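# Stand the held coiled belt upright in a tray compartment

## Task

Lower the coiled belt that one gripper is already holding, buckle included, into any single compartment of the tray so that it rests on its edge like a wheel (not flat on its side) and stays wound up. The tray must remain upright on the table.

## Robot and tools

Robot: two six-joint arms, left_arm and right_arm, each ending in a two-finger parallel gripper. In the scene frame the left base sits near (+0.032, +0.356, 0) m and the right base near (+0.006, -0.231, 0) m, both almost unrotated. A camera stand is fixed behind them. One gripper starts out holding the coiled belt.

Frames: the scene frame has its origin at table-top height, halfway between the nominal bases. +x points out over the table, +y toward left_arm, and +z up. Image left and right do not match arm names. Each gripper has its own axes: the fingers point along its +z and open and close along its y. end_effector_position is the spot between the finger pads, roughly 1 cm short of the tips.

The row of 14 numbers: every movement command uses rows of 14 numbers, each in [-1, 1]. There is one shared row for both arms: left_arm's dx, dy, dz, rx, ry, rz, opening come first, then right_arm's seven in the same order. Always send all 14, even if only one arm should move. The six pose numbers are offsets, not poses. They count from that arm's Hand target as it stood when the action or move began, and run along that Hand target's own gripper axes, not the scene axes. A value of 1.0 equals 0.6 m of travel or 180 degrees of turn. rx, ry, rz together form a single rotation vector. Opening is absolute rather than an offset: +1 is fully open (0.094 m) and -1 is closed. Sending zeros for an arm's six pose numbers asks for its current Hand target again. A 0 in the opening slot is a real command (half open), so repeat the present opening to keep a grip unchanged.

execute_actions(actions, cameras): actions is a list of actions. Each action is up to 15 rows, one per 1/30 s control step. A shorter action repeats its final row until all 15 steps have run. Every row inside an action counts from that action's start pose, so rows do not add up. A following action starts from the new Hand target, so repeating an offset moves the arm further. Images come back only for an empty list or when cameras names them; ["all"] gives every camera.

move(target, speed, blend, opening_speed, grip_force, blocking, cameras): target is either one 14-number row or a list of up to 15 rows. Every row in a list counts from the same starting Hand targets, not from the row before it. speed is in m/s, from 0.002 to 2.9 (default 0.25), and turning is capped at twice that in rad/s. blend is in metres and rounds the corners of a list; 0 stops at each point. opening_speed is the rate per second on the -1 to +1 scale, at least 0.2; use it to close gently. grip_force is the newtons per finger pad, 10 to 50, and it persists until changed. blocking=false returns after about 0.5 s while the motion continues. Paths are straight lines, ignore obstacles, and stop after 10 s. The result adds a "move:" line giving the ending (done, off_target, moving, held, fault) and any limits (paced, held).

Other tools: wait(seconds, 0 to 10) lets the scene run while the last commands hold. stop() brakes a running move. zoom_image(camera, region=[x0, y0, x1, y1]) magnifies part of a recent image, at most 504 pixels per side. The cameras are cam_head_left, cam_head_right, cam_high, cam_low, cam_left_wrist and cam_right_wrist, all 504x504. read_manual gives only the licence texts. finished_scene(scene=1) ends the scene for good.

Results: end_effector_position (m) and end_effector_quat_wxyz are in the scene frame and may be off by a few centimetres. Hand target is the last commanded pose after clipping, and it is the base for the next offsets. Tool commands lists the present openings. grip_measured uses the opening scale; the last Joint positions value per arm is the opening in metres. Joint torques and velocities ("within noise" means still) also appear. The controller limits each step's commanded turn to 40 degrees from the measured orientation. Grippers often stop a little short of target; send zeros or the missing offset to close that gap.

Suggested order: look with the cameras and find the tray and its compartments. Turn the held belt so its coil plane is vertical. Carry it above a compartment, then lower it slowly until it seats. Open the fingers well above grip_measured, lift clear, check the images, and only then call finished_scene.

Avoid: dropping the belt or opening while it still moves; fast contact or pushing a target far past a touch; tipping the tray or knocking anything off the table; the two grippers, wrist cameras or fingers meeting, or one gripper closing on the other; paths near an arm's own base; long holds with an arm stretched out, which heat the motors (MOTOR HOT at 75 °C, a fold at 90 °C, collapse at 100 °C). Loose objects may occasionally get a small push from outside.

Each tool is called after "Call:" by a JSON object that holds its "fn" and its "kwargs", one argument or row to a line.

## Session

Scene 1 was done. Now scene 2.

Call:
{"fn": "execute_actions", "kwargs": {
  "actions": [],
  "cameras": ["all"]
}}

Call:
{"fn": "zoom_image", "kwargs": {
  "camera": "cam_high",
  "region": [230, 90, 400, 260]
}}

Call:
{"fn": "zoom_image", "kwargs": {
  "camera": "cam_low",
  "region": [80, 130, 330, 380]
}}

Scene clock: 0.00 s.
left_arm: end_effector_position=(+0.4156, +0.3583, +0.4073) grip_measured=+1.000 end_effector_quat_wxyz=(+0.707, -0.001, +0.707, +0.001) | right_arm: end_effector_position=(+0.4170, -0.0263, +0.2684) grip_measured=-0.769 end_effector_quat_wxyz=(+0.460, -0.436, +0.558, +0.535)
Joint positions: left_arm=[0 1.047 1.047 0 0 0 0.094] | right_arm=[0.068 1.881 1.238 0.61 -1.465 0.165 0.011]
Joint velocities: within noise
Joint torques (N m): no reading
Heat: left arm: 33 °C; right arm: 36 °C.
Hand target: left_arm +0.4140, +0.3583, +0.4072; +0.705, -0.001, +0.709, +0.001 | right_arm +0.4166, -0.0263, +0.2708; +0.460, -0.437, +0.558, +0.536
Tool commands: left_gripper/opening=+1.0 right_gripper/opening=-1.0

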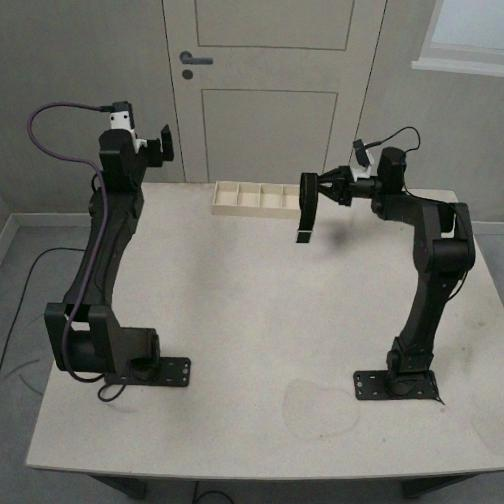

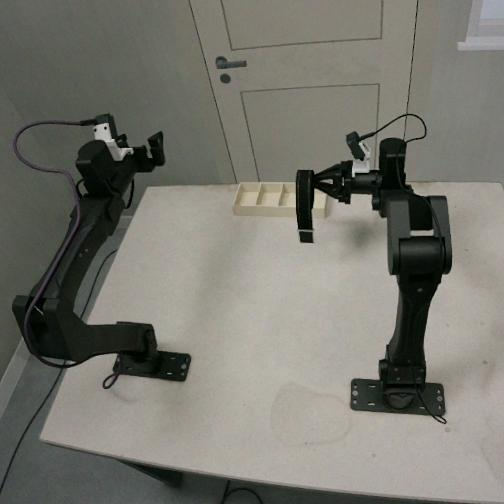

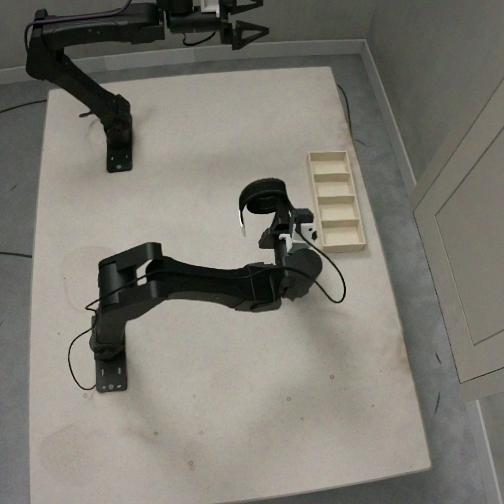

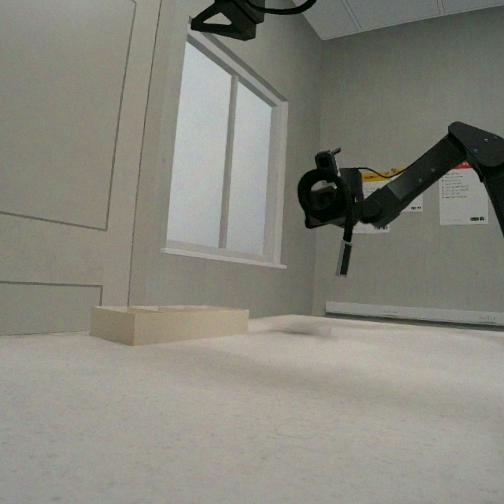

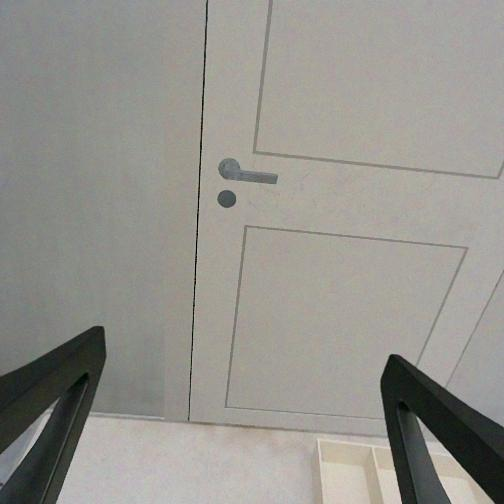

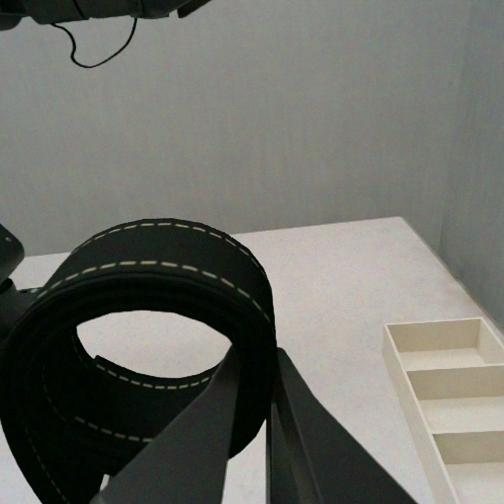

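Scaled by 2.965 from the camera's 504x504 image, which has a finer 720x720 frame.

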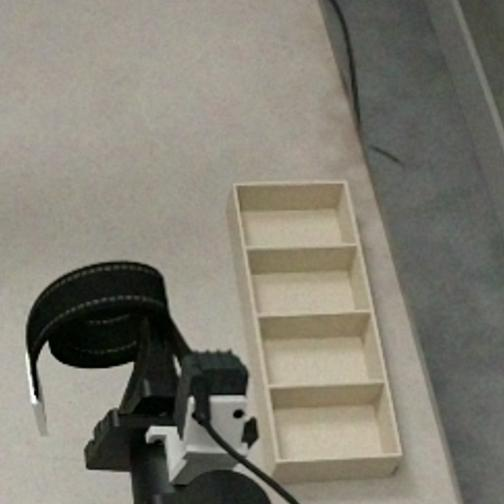

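Scaled by 2.016 from the camera's 504x504 image, which has a finer 720x720 frame.

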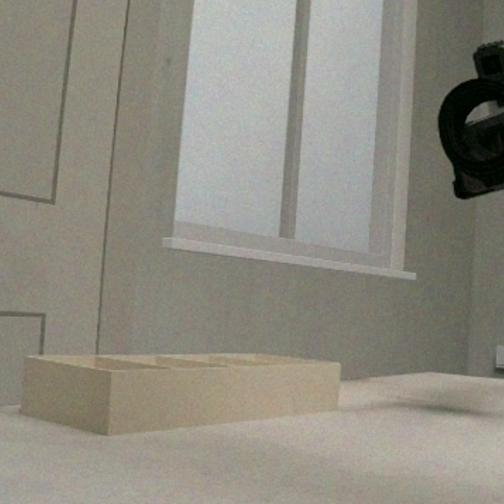

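Call:
{"fn": "zoom_image", "kwargs": {
  "camera": "cam_low",
  "region": [270, 130, 420, 280]
}}

Call:
{"fn": "zoom_image", "kwargs": {
  "camera": "cam_head_left",
  "region": [190, 130, 400, 260]
}}

Scaled by 3.360 from the camera's 504x504 image, which has a finer 720x720 frame.

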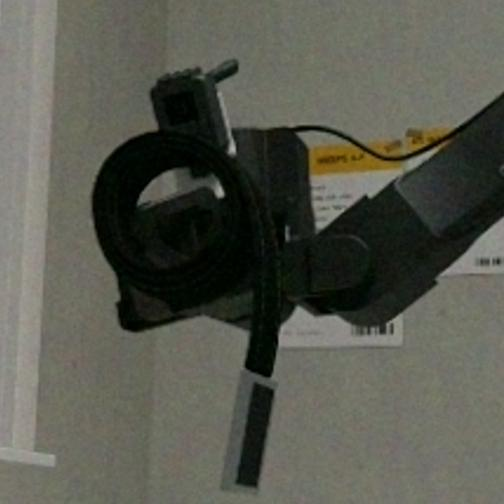

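Scaled by 2.400 from the camera's 504x504 image, which has a finer 720x720 frame.

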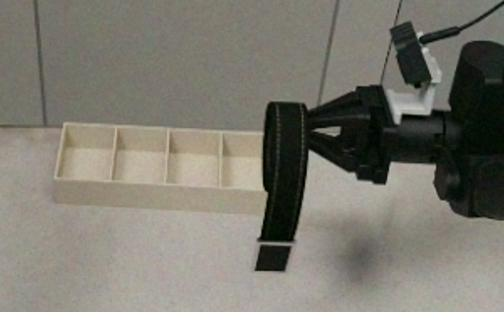

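Call:
{"fn": "move", "kwargs": {
  "target": [0.1667, -0.328, 0.0467, 0, 0.294, 0, 0.3, 0.1457, -0.105, 0.3112, 0, 0, 0.583, -1.0],
  "speed": 0.2,
  "cameras": ["all"]
}}

Call:
{"fn": "zoom_image", "kwargs": {
  "camera": "cam_low",
  "region": [130, 80, 310, 260]
}}

Scene clock: 59.60 s.
left_arm: end_effector_position=(+0.4415, +0.1654, +0.3163) grip_measured=+0.302 end_effector_quat_wxyz=(+0.330, -0.003, +0.944, -0.006) | right_arm: end_effector_position=(+0.4646, +0.1544, +0.1666) grip_measured=-0.769 end_effector_quat_wxyz=(-0.158, +0.191, +0.690, +0.680)
Joint positions: left_arm=[-0.573 1.915 2.304 -1.365 -0.334 -0.472 0.061] | right_arm=[0.435 2.365 1.589 0.72 -1.103 2.019 0.011]
Joint torques (N m): left_arm=[-0.42 -5.68 7.58 1.42 -0.19 -0.13] | right_arm=[0.12 -11.58 8.12 1.86 -0.04 0]
Heat: left arm: 36 °C; right arm: 39 °C.
Hand target: left_arm +0.4422, +0.1616, +0.3068; +0.315, -0.002, +0.949, +0.001 | right_arm +0.4696, +0.1580, +0.1721; -0.145, +0.176, +0.686, +0.691
Off the commanded pose: left_arm 0.010 m, 2 deg | right_arm 0.008 m, 3 deg.
move: off_target (right_arm)

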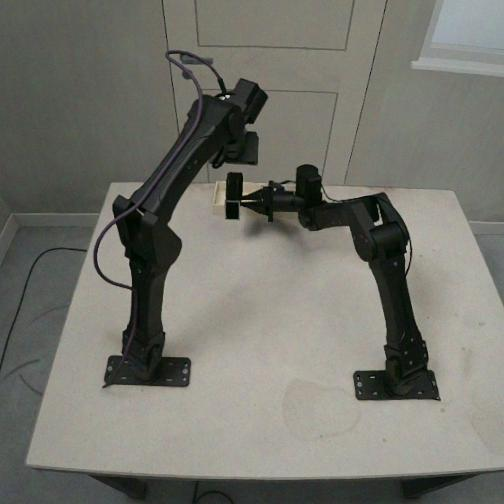

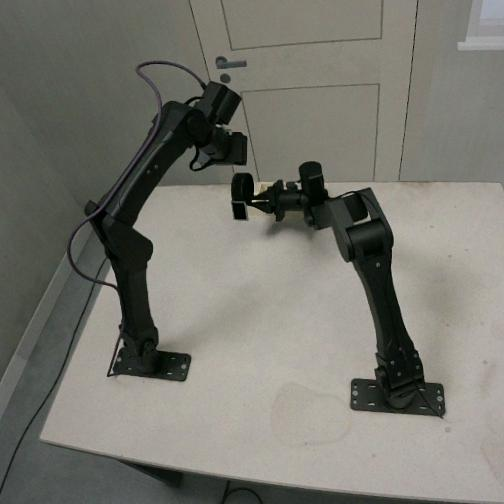

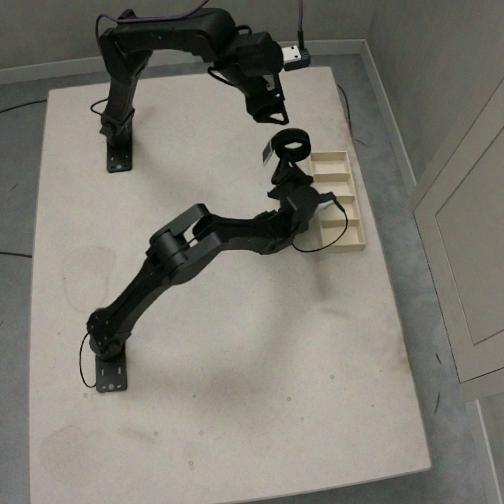

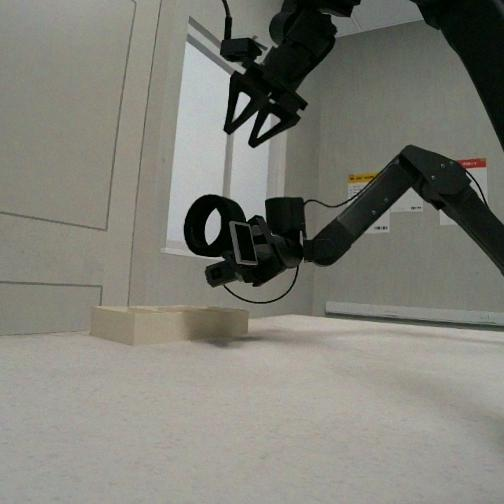

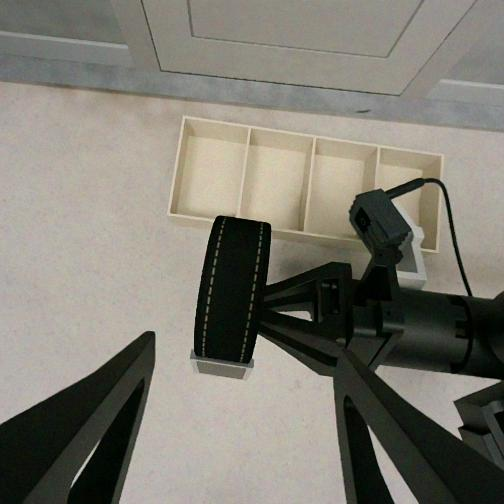

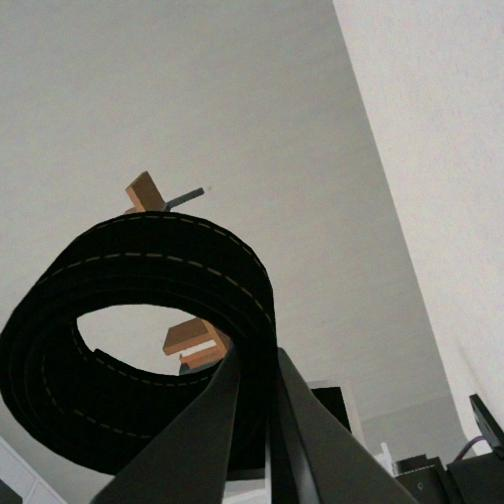

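Scaled by 2.800 from the camera's 504x504 image, which has a finer 720x720 frame.

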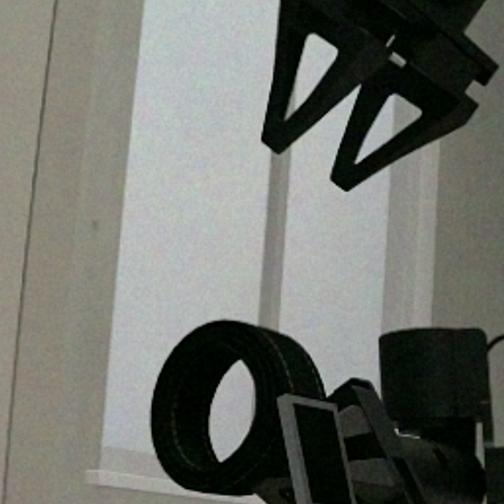

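Call:
{"fn": "move", "kwargs": {
  "target": [0.0114, -0.0117, 0.1227, 0, 0, 0, 0.3, 0, 0, 0, 0, 0, 0, -1],
  "speed": 0.15,
  "cameras": ["cam_left_wrist", "cam_low"]
}}

Scene clock: 83.50 s.
left_arm: end_effector_position=(+0.4759, +0.1550, +0.2591) grip_measured=+0.302 end_effector_quat_wxyz=(+0.327, -0.007, +0.945, -0.009) | right_arm: end_effector_position=(+0.4646, +0.1544, +0.1666) grip_measured=-0.769 end_effector_quat_wxyz=(-0.158, +0.191, +0.690, +0.680)
Joint positions: left_arm=[-0.545 1.933 2.072 -1.111 -0.313 -0.458 0.061] | right_arm=[0.435 2.365 1.589 0.72 -1.103 2.02 0.011]
Joint torques (N m): left_arm=[0.46 -6.8 5.76 1.8 -0.19 0.1] | right_arm=[0.24 -11.43 7.98 1.87 -0.01 0.05]
Heat: left arm: 36 °C; right arm: 41 °C.
Hand target: left_arm +0.4808, +0.1548, +0.2437; +0.315, -0.002, +0.949, +0.001 | right_arm +0.4696, +0.1580, +0.1721; -0.145, +0.176, +0.686, +0.691
Off the commanded pose: left_arm 0.016 m, 2 deg | right_arm 0.008 m, 3 deg.
move: off_target (left_arm, right_arm)
Images, in order (width x height): cam_low 504x504, cam_left_wrist 504x504.

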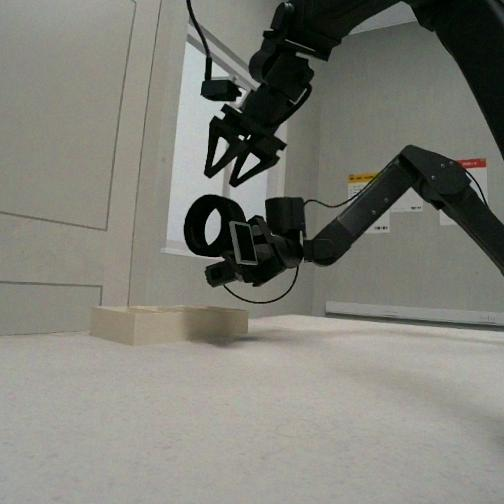

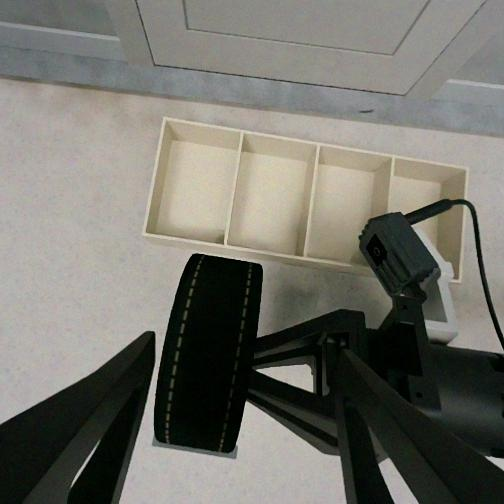

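Call:
{"fn": "move", "kwargs": {
  "target": [
    [0.0, 0.0213, 0.01, 0, 0, 0, 0.3, 0, 0, 0, 0, 0, 0, -1],
    [0.0095, 0.0213, 0.0897, 0, 0, 0, 0.3, 0, 0, 0, 0, 0, 0, -1]
  ],
  "speed": 0.1,
  "blend": [0.01, 0],
  "cameras": ["cam_low", "cam_left_wrist"]
}}

Scene clock: 110.47 s.
left_arm: end_effector_position=(+0.5044, +0.1659, +0.2164) grip_measured=+0.302 end_effector_quat_wxyz=(+0.330, -0.006, +0.944, -0.009) | right_arm: end_effector_position=(+0.4646, +0.1544, +0.1666) grip_measured=-0.769 end_effector_quat_wxyz=(-0.158, +0.191, +0.690, +0.680)
Joint positions: left_arm=[-0.486 1.951 1.914 -0.913 -0.281 -0.405 0.061] | right_arm=[0.435 2.365 1.589 0.72 -1.103 2.02 0.011]
Joint torques (N m): left_arm=[0.62 -7.04 5.91 1.82 -0.15 0.11] | right_arm=[0.09 -11.29 8.01 1.86 0.03 -0.01]
Heat: left arm: 35 °C; right arm: 42 °C.
Hand target: left_arm +0.5084, +0.1678, +0.1972; +0.315, -0.002, +0.949, +0.001 | right_arm +0.4696, +0.1580, +0.1721; -0.145, +0.176, +0.686, +0.691
Off the commanded pose: left_arm 0.020 m, 2 deg | right_arm 0.008 m, 3 deg.
move: off_target (left_arm, right_arm); blend cut to 0.007 m at target 1
Images, in order (width x height): cam_low 504x504, cam_left_wrist 504x504.

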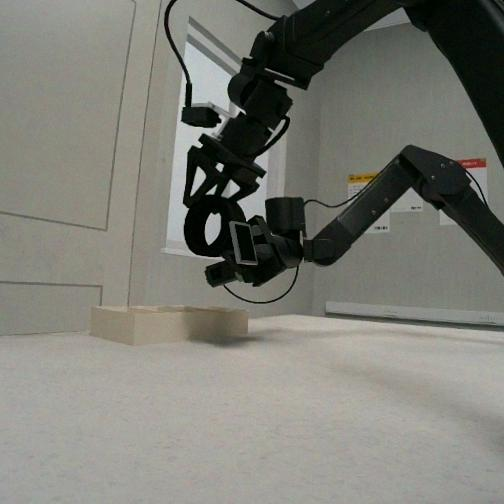

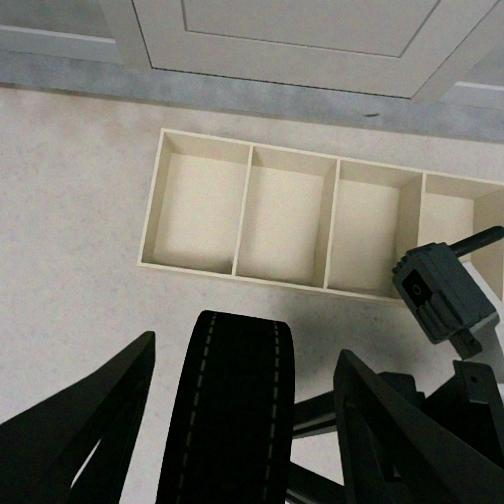

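Call:
{"fn": "move", "kwargs": {
  "target": [0, 0, 0, 0, 0, 0, -0.6, 0, 0, 0, 0, 0, 0, -1],
  "opening_speed": 0.5,
  "grip_force": [30, 50],
  "cameras": ["cam_low", "cam_left_wrist"]
}}

Scene clock: 114.80 s.
left_arm: end_effector_position=(+0.5047, +0.1655, +0.2166) grip_measured=-0.269 end_effector_quat_wxyz=(+0.331, -0.004, +0.944, -0.010) | right_arm: end_effector_position=(+0.4646, +0.1544, +0.1666) grip_measured=-0.769 end_effector_quat_wxyz=(-0.158, +0.191, +0.690, +0.680)
Joint positions: left_arm=[-0.486 1.951 1.914 -0.911 -0.279 -0.4 0.034] | right_arm=[0.435 2.365 1.589 0.72 -1.103 2.02 0.011]
Joint torques (N m): left_arm=[0.55 -7.05 5.96 1.8 -0.19 0.04] | right_arm=[0.24 -11.56 8.09 1.83 0.02 0.04]
Heat: left arm: 35 °C; right arm: 42 °C.
Hand target: left_arm +0.5083, +0.1677, +0.1973; +0.315, -0.002, +0.949, +0.001 | right_arm +0.4696, +0.1580, +0.1721; -0.145, +0.176, +0.686, +0.691
Off the commanded pose: left_arm 0.020 m, 2 deg | right_arm 0.008 m, 3 deg.
grip_force (N): 30, 50
move: off_target (left_arm, right_arm)
Images, in order (width x height): cam_low 504x504, cam_left_wrist 504x504.

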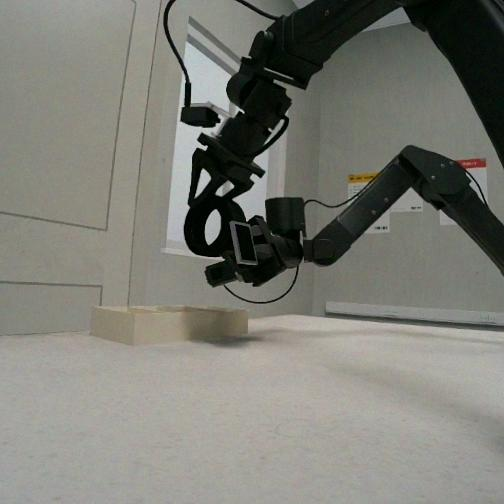

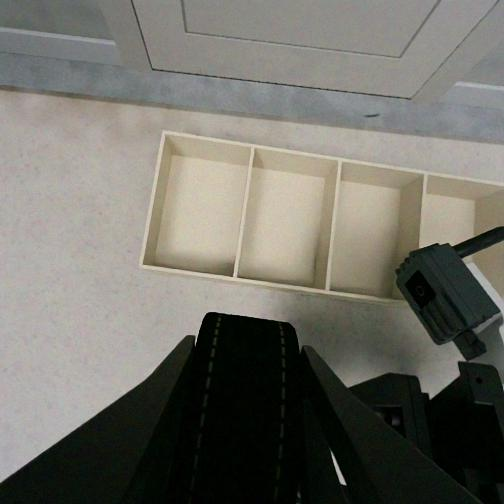

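Call:
{"fn": "move", "kwargs": {
  "target": [
    [0, 0, 0, 0, 0, 0, -0.6, 0, 0, 0, 0, 0, 0, -0.42],
    [0, 0, 0, 0, 0, 0, -0.6, 0, 0, -0.2167, 0, 0, 0, -0.42],
    [0, 0, 0, 0, 0, 0, -0.6, 0, 0, -0.38, 0, 0, 0, -0.42]
  ],
  "opening_speed": 0.4,
  "speed": [0.08, 0.08, 0.2],
  "blend": [0, 0.02, 0],
  "cameras": ["cam_low", "cam_left_wrist", "cam_head_left"]
}}

Scene clock: 124.30 s.
left_arm: end_effector_position=(+0.5051, +0.1646, +0.2169) grip_measured=-0.272 end_effector_quat_wxyz=(+0.332, -0.003, +0.943, -0.012) | right_arm: end_effector_position=(+0.4656, -0.0713, +0.1598) grip_measured=-0.421 end_effector_quat_wxyz=(-0.156, +0.199, +0.679, +0.689)
Joint positions: left_arm=[-0.486 1.951 1.914 -0.907 -0.275 -0.4 0.034] | right_arm=[-0.038 2.239 1.311 0.848 -1.556 1.998 0.027]
Joint torques (N m): left_arm=[0.58 -7.05 5.96 1.77 -0.22 0.06] | right_arm=[0.01 -14.46 4.12 1.36 -0.24 -0.13]
Heat: left arm: 34 °C; right arm: 43 °C.
Hand target: left_arm +0.5084, +0.1677, +0.1973; +0.315, -0.002, +0.949, +0.001 | right_arm +0.4593, -0.0698, +0.1729; -0.145, +0.176, +0.686, +0.691
Off the commanded pose: left_arm 0.020 m, 2 deg | right_arm 0.015 m, 3 deg.
joint sent to its limit (right arm) — joint 5 (wrist yaw), lower limit. The joint targets still meet the commanded pose.
grip_force (N): 30, 50
move: off_target (left_arm, right_arm)
Images, in order (width x height): cam_head_left 504x504, cam_low 504x504, cam_left_wrist 504x504.

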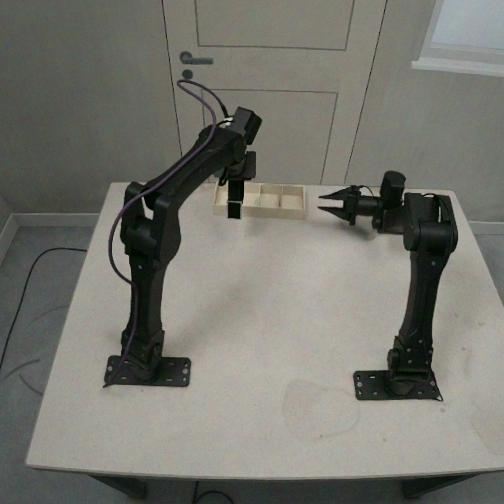

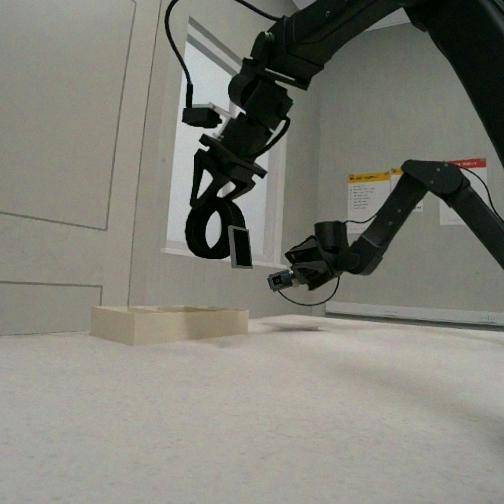

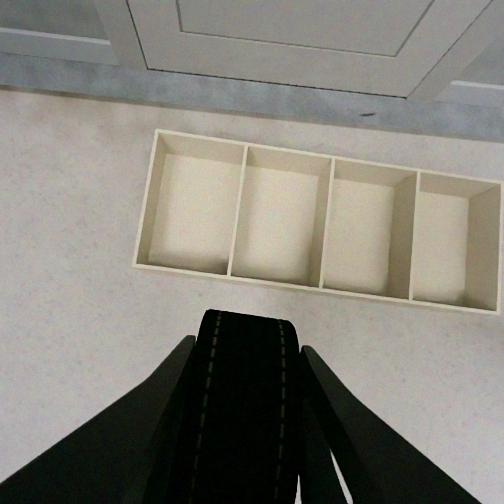

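Call:
{"fn": "zoom_image", "kwargs": {
  "camera": "cam_low",
  "region": [160, 120, 310, 350]
}}

Call:
{"fn": "zoom_image", "kwargs": {
  "camera": "cam_head_left",
  "region": [180, 120, 330, 270]
}}

Scaled by 2.191 from the camera's 504x504 image, which has a finer 720x720 frame.

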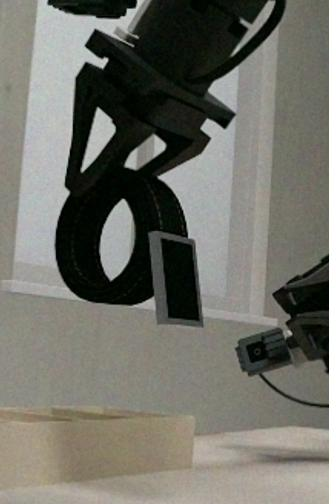

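Scaled by 3.360 from the camera's 504x504 image, which has a finer 720x720 frame.

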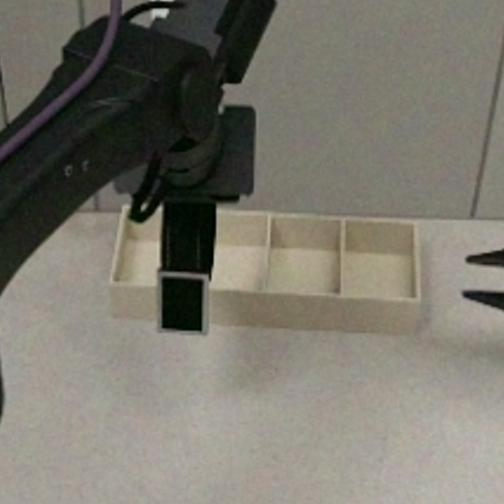

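Call:
{"fn": "move", "kwargs": {
  "target": [-0.142, 0.0707, 0.162, 0, -0.031, 0, -0.6, 0, 0, 0, 0, 0, 0, -0.42],
  "speed": 0.12,
  "cameras": ["cam_low", "cam_left_wrist", "cam_head_left", "cam_high"]
}}

Scene clock: 151.10 s.
left_arm: end_effector_position=(+0.6293, +0.2117, +0.1792) grip_measured=-0.272 end_effector_quat_wxyz=(+0.366, -0.007, +0.931, -0.002) | right_arm: end_effector_position=(+0.4656, -0.0712, +0.1598) grip_measured=-0.421 end_effector_quat_wxyz=(-0.156, +0.199, +0.679, +0.689)
Joint positions: left_arm=[-0.301 2.337 2.317 -0.823 -0.201 -0.235 0.034] | right_arm=[-0.038 2.239 1.311 0.848 -1.556 1.998 0.027]
Joint torques (N m): left_arm=[0.12 -9.65 9.7 1.83 -0.13 0.07] | right_arm=[0.03 -14.43 3.97 1.32 -0.2 -0.12]
Heat: left arm: 34 °C; right arm: 43 °C.
Hand target: left_arm +0.6346, +0.2107, +0.1701; +0.361, -0.002, +0.933, +0.001 | right_arm +0.4593, -0.0698, +0.1729; -0.145, +0.176, +0.686, +0.691
Off the commanded pose: left_arm 0.010 m, 1 deg | right_arm 0.015 m, 3 deg.
joint sent to its limit (right arm) — joint 5 (wrist yaw), lower limit. The joint targets still meet the commanded pose.
grip_force (N): 30, 50
move: off_target (right_arm)
Images, in order (width x height): cam_head_left 504x504, cam_high 504x504, cam_low 504x504, cam_left_wrist 504x504.

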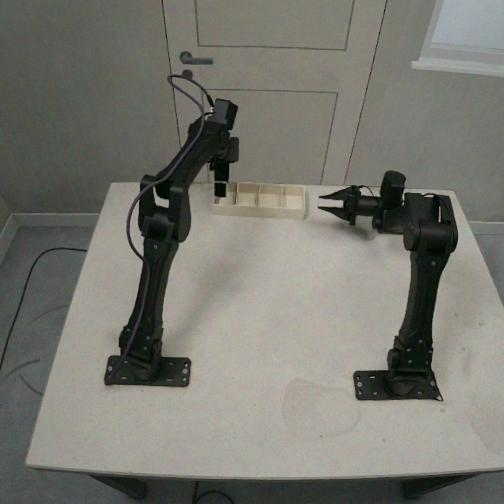

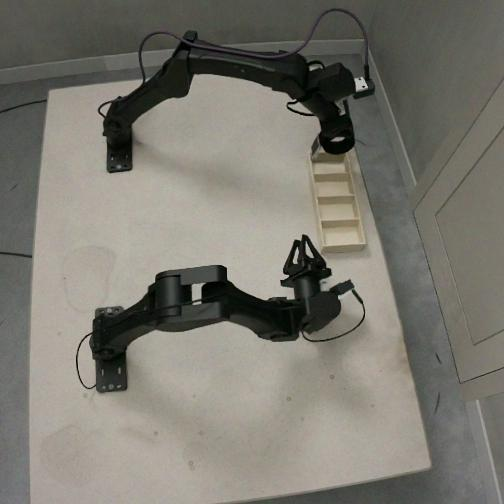

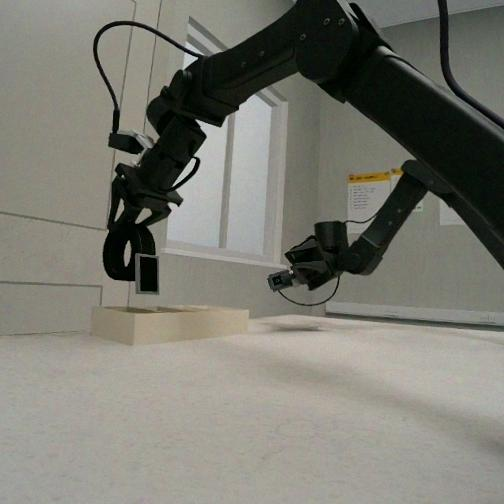

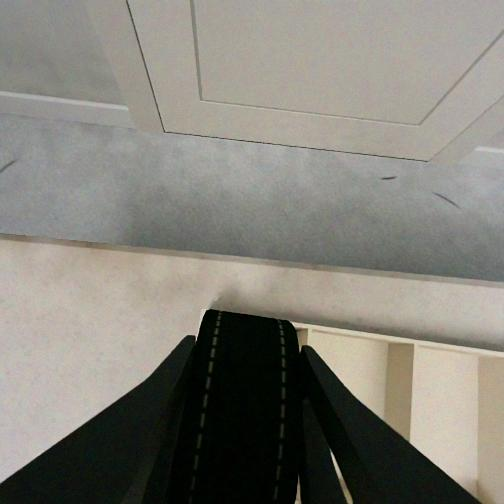

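Call:
{"fn": "zoom_image", "kwargs": {
  "camera": "cam_left_wrist",
  "region": [160, 260, 360, 460]
}}

Call:
{"fn": "zoom_image", "kwargs": {
  "camera": "cam_high",
  "region": [270, 70, 390, 190]
}}

Call:
{"fn": "zoom_image", "kwargs": {
  "camera": "cam_low",
  "region": [70, 180, 270, 360]
}}

Call:
{"fn": "zoom_image", "kwargs": {
  "camera": "cam_head_left",
  "region": [180, 140, 320, 240]
}}

Scaled by 2.520 from the camera's 504x504 image, which has a finer 720x720 frame.

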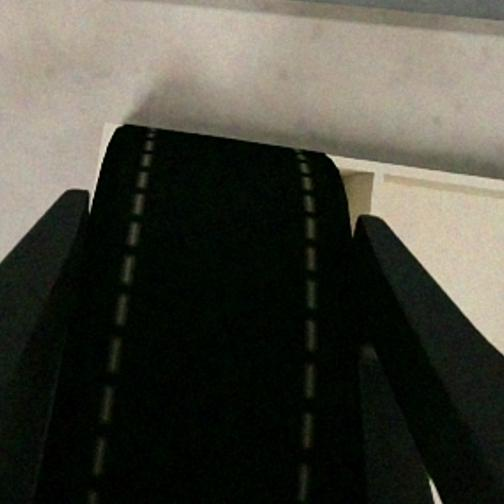

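Scaled by 4.200 from the camera's 504x504 image, which has a finer 720x720 frame.

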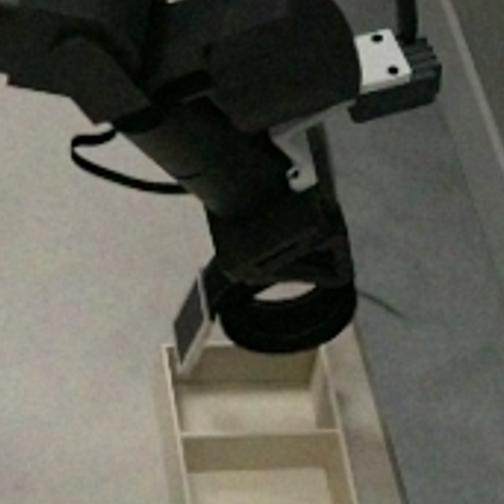

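Scaled by 2.520 from the camera's 504x504 image, which has a finer 720x720 frame.

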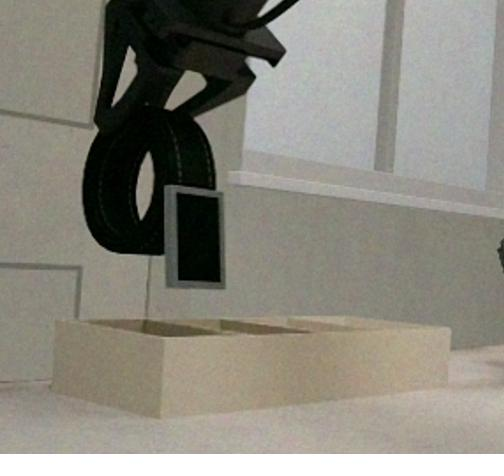

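Scaled by 3.600 from the camera's 504x504 image, which has a finer 720x720 frame.

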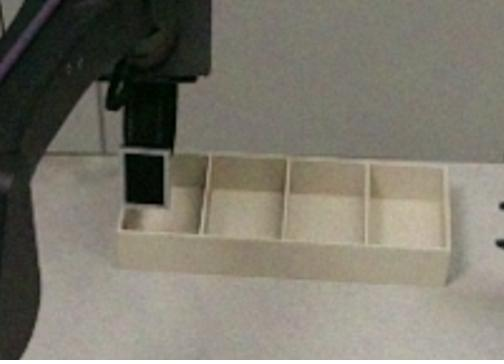

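Call:
{"fn": "move", "kwargs": {
  "target": [0.0076, -0.0183, 0.0382, 0, 0, 0, -0.6, 0, 0, 0, 0, 0, 0, -0.42],
  "speed": 0.06,
  "cameras": ["cam_low", "cam_left_wrist", "cam_head_left", "cam_high"]
}}

Call:
{"fn": "zoom_image", "kwargs": {
  "camera": "cam_high",
  "region": [270, 70, 390, 190]
}}

Call:
{"fn": "zoom_image", "kwargs": {
  "camera": "cam_low",
  "region": [70, 200, 270, 360]
}}

Call:
{"fn": "zoom_image", "kwargs": {
  "camera": "cam_head_left",
  "region": [180, 140, 320, 240]
}}

Scene clock: 178.07 s.
left_arm: end_effector_position=(+0.6405, +0.2059, +0.1568) grip_measured=-0.272 end_effector_quat_wxyz=(+0.358, -0.004, +0.934, -0.001) | right_arm: end_effector_position=(+0.4656, -0.0712, +0.1598) grip_measured=-0.421 end_effector_quat_wxyz=(-0.156, +0.199, +0.679, +0.689)
Joint positions: left_arm=[-0.304 2.417 2.379 -0.823 -0.201 -0.235 0.034] | right_arm=[-0.038 2.239 1.311 0.848 -1.556 1.998 0.027]
Joint torques (N m): left_arm=[-0.65 -10.17 9.72 1.98 -0.21 -0.01] | right_arm=[0.18 -14.49 4.18 1.31 -0.2 -0.12]
Heat: left arm: 35 °C; right arm: 43 °C.
Hand target: left_arm +0.6467, +0.1997, +0.1502; +0.361, -0.002, +0.933, +0.001 | right_arm +0.4593, -0.0698, +0.1729; -0.145, +0.176, +0.686, +0.691
Off the commanded pose: left_arm 0.011 m, 0 deg | right_arm 0.015 m, 3 deg.
joint sent to its limit (right arm) — joint 5 (wrist yaw), lower limit. The joint targets still meet the commanded pose.
grip_force (N): 30, 50
move: off_target (left_arm, right_arm)
Images, in order (width x height): cam_head_left 504x504, cam_high 504x504, cam_low 504x504, cam_left_wrist 504x504.

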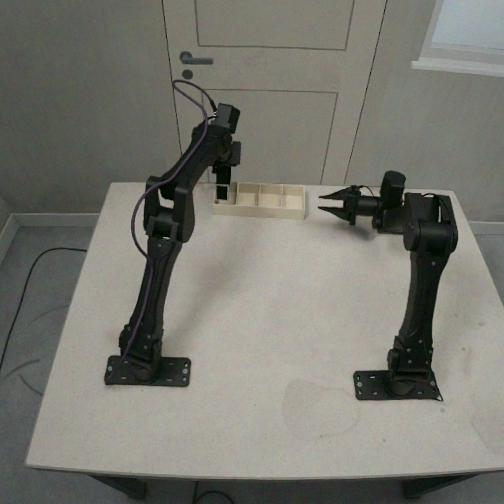

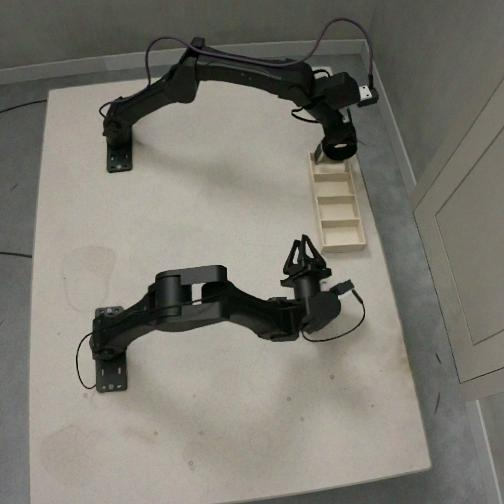

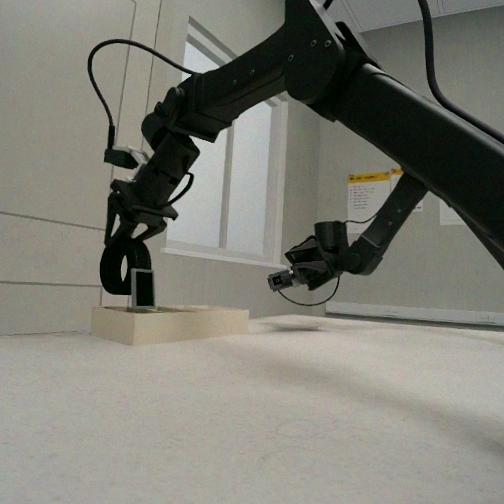

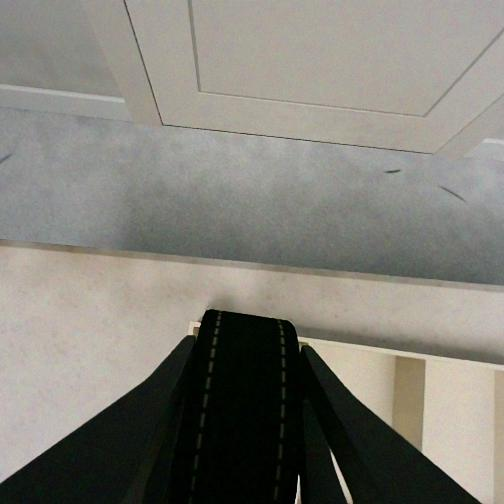

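Scaled by 4.200 from the camera's 504x504 image, which has a finer 720x720 frame.

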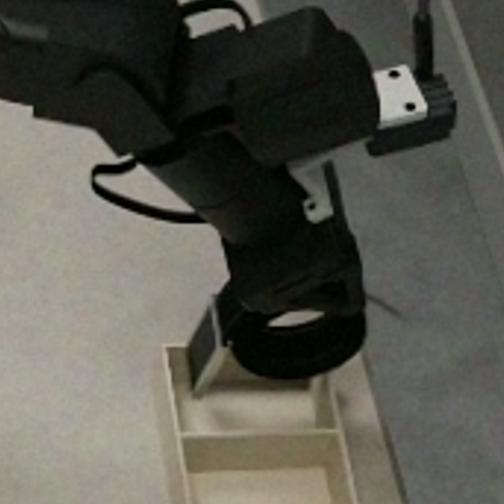

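Scaled by 2.520 from the camera's 504x504 image, which has a finer 720x720 frame.

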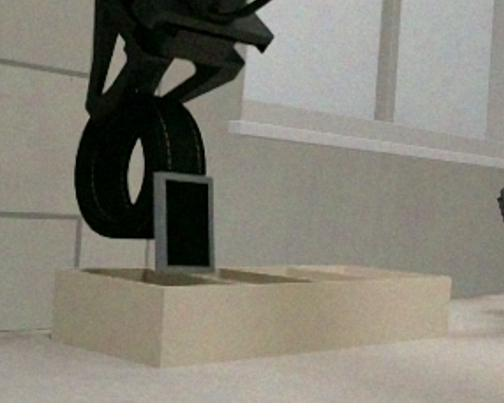

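Scaled by 3.600 from the camera's 504x504 image, which has a finer 720x720 frame.

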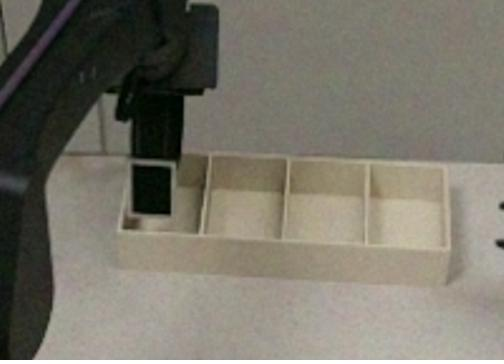

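Call:
{"fn": "move", "kwargs": {
  "target": [0.0125, -0.0117, 0.0225, 0, 0, 0, -0.6, 0, 0, 0, 0, 0, 0, -0.42],
  "speed": 0.05,
  "cameras": ["cam_low", "cam_left_wrist", "cam_head_left", "cam_high"]
}}

Call:
{"fn": "zoom_image", "kwargs": {
  "camera": "cam_high",
  "region": [290, 110, 370, 190]
}}

Call:
{"fn": "zoom_image", "kwargs": {
  "camera": "cam_low",
  "region": [70, 220, 250, 360]
}}

Call:
{"fn": "zoom_image", "kwargs": {
  "camera": "cam_head_left",
  "region": [180, 140, 320, 240]
}}

Scene clock: 191.27 s.
left_arm: end_effector_position=(+0.6432, +0.1963, +0.1480) grip_measured=-0.272 end_effector_quat_wxyz=(+0.359, +0.002, +0.933, -0.003) | right_arm: end_effector_position=(+0.4656, -0.0712, +0.1598) grip_measured=-0.421 end_effector_quat_wxyz=(-0.156, +0.199, +0.679, +0.689)
Joint positions: left_arm=[-0.318 2.438 2.379 -0.8 -0.202 -0.235 0.034] | right_arm=[-0.038 2.239 1.311 0.848 -1.556 1.998 0.027]
Joint torques (N m): left_arm=[-0.25 -10.17 8.23 2.16 -0.28 -0.1] | right_arm=[0.12 -14.41 4.07 1.31 -0.26 -0.13]
Heat: left arm: 35 °C; right arm: 43 °C.
Hand target: left_arm +0.6503, +0.1927, +0.1352; +0.361, -0.002, +0.933, +0.001 | right_arm +0.4593, -0.0698, +0.1729; -0.145, +0.176, +0.686, +0.691
Off the commanded pose: left_arm 0.015 m, 1 deg | right_arm 0.015 m, 3 deg.
joint sent to its limit (right arm) — joint 5 (wrist yaw), lower limit. The joint targets still meet the commanded pose.
grip_force (N): 30, 50
move: off_target (left_arm, right_arm)
Images, in order (width x height): cam_head_left 504x504, cam_high 504x504, cam_low 504x504, cam_left_wrist 504x504.

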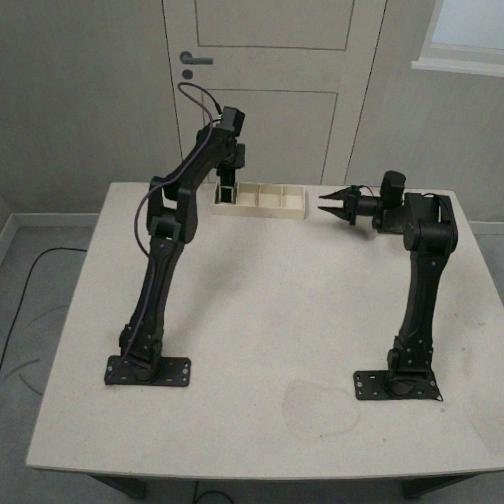

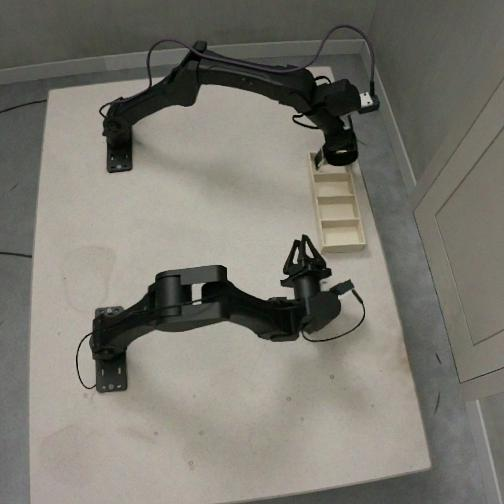

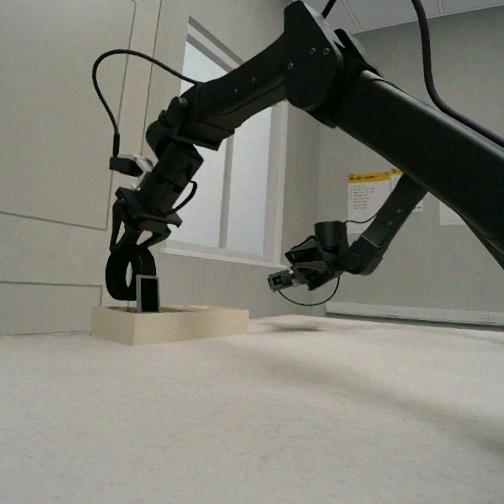

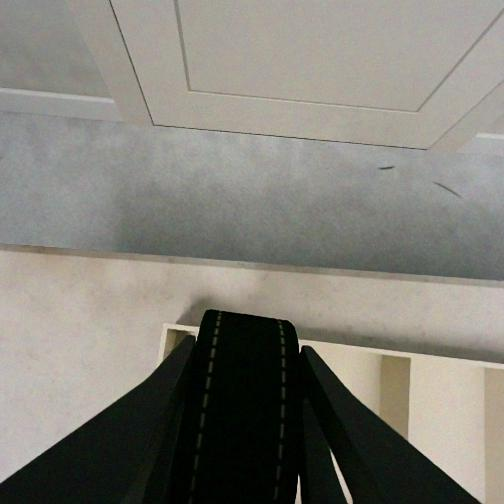

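Scaled by 6.300 from the camera's 504x504 image, which has a finer 720x720 frame.

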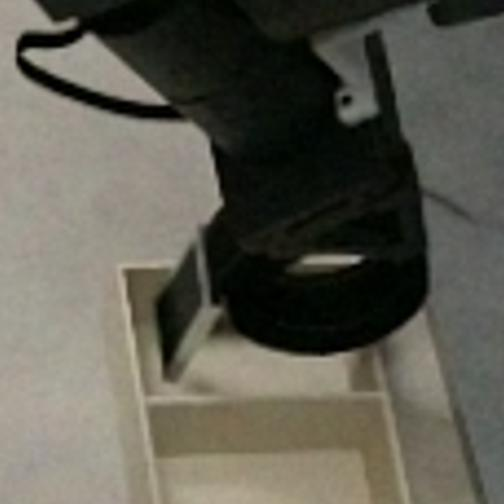

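Scaled by 2.800 from the camera's 504x504 image, which has a finer 720x720 frame.

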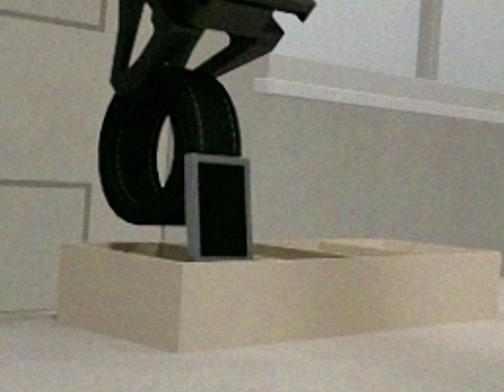

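Scaled by 3.600 from the camera's 504x504 image, which has a finer 720x720 frame.

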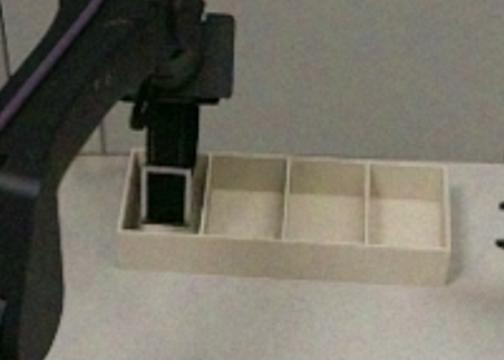

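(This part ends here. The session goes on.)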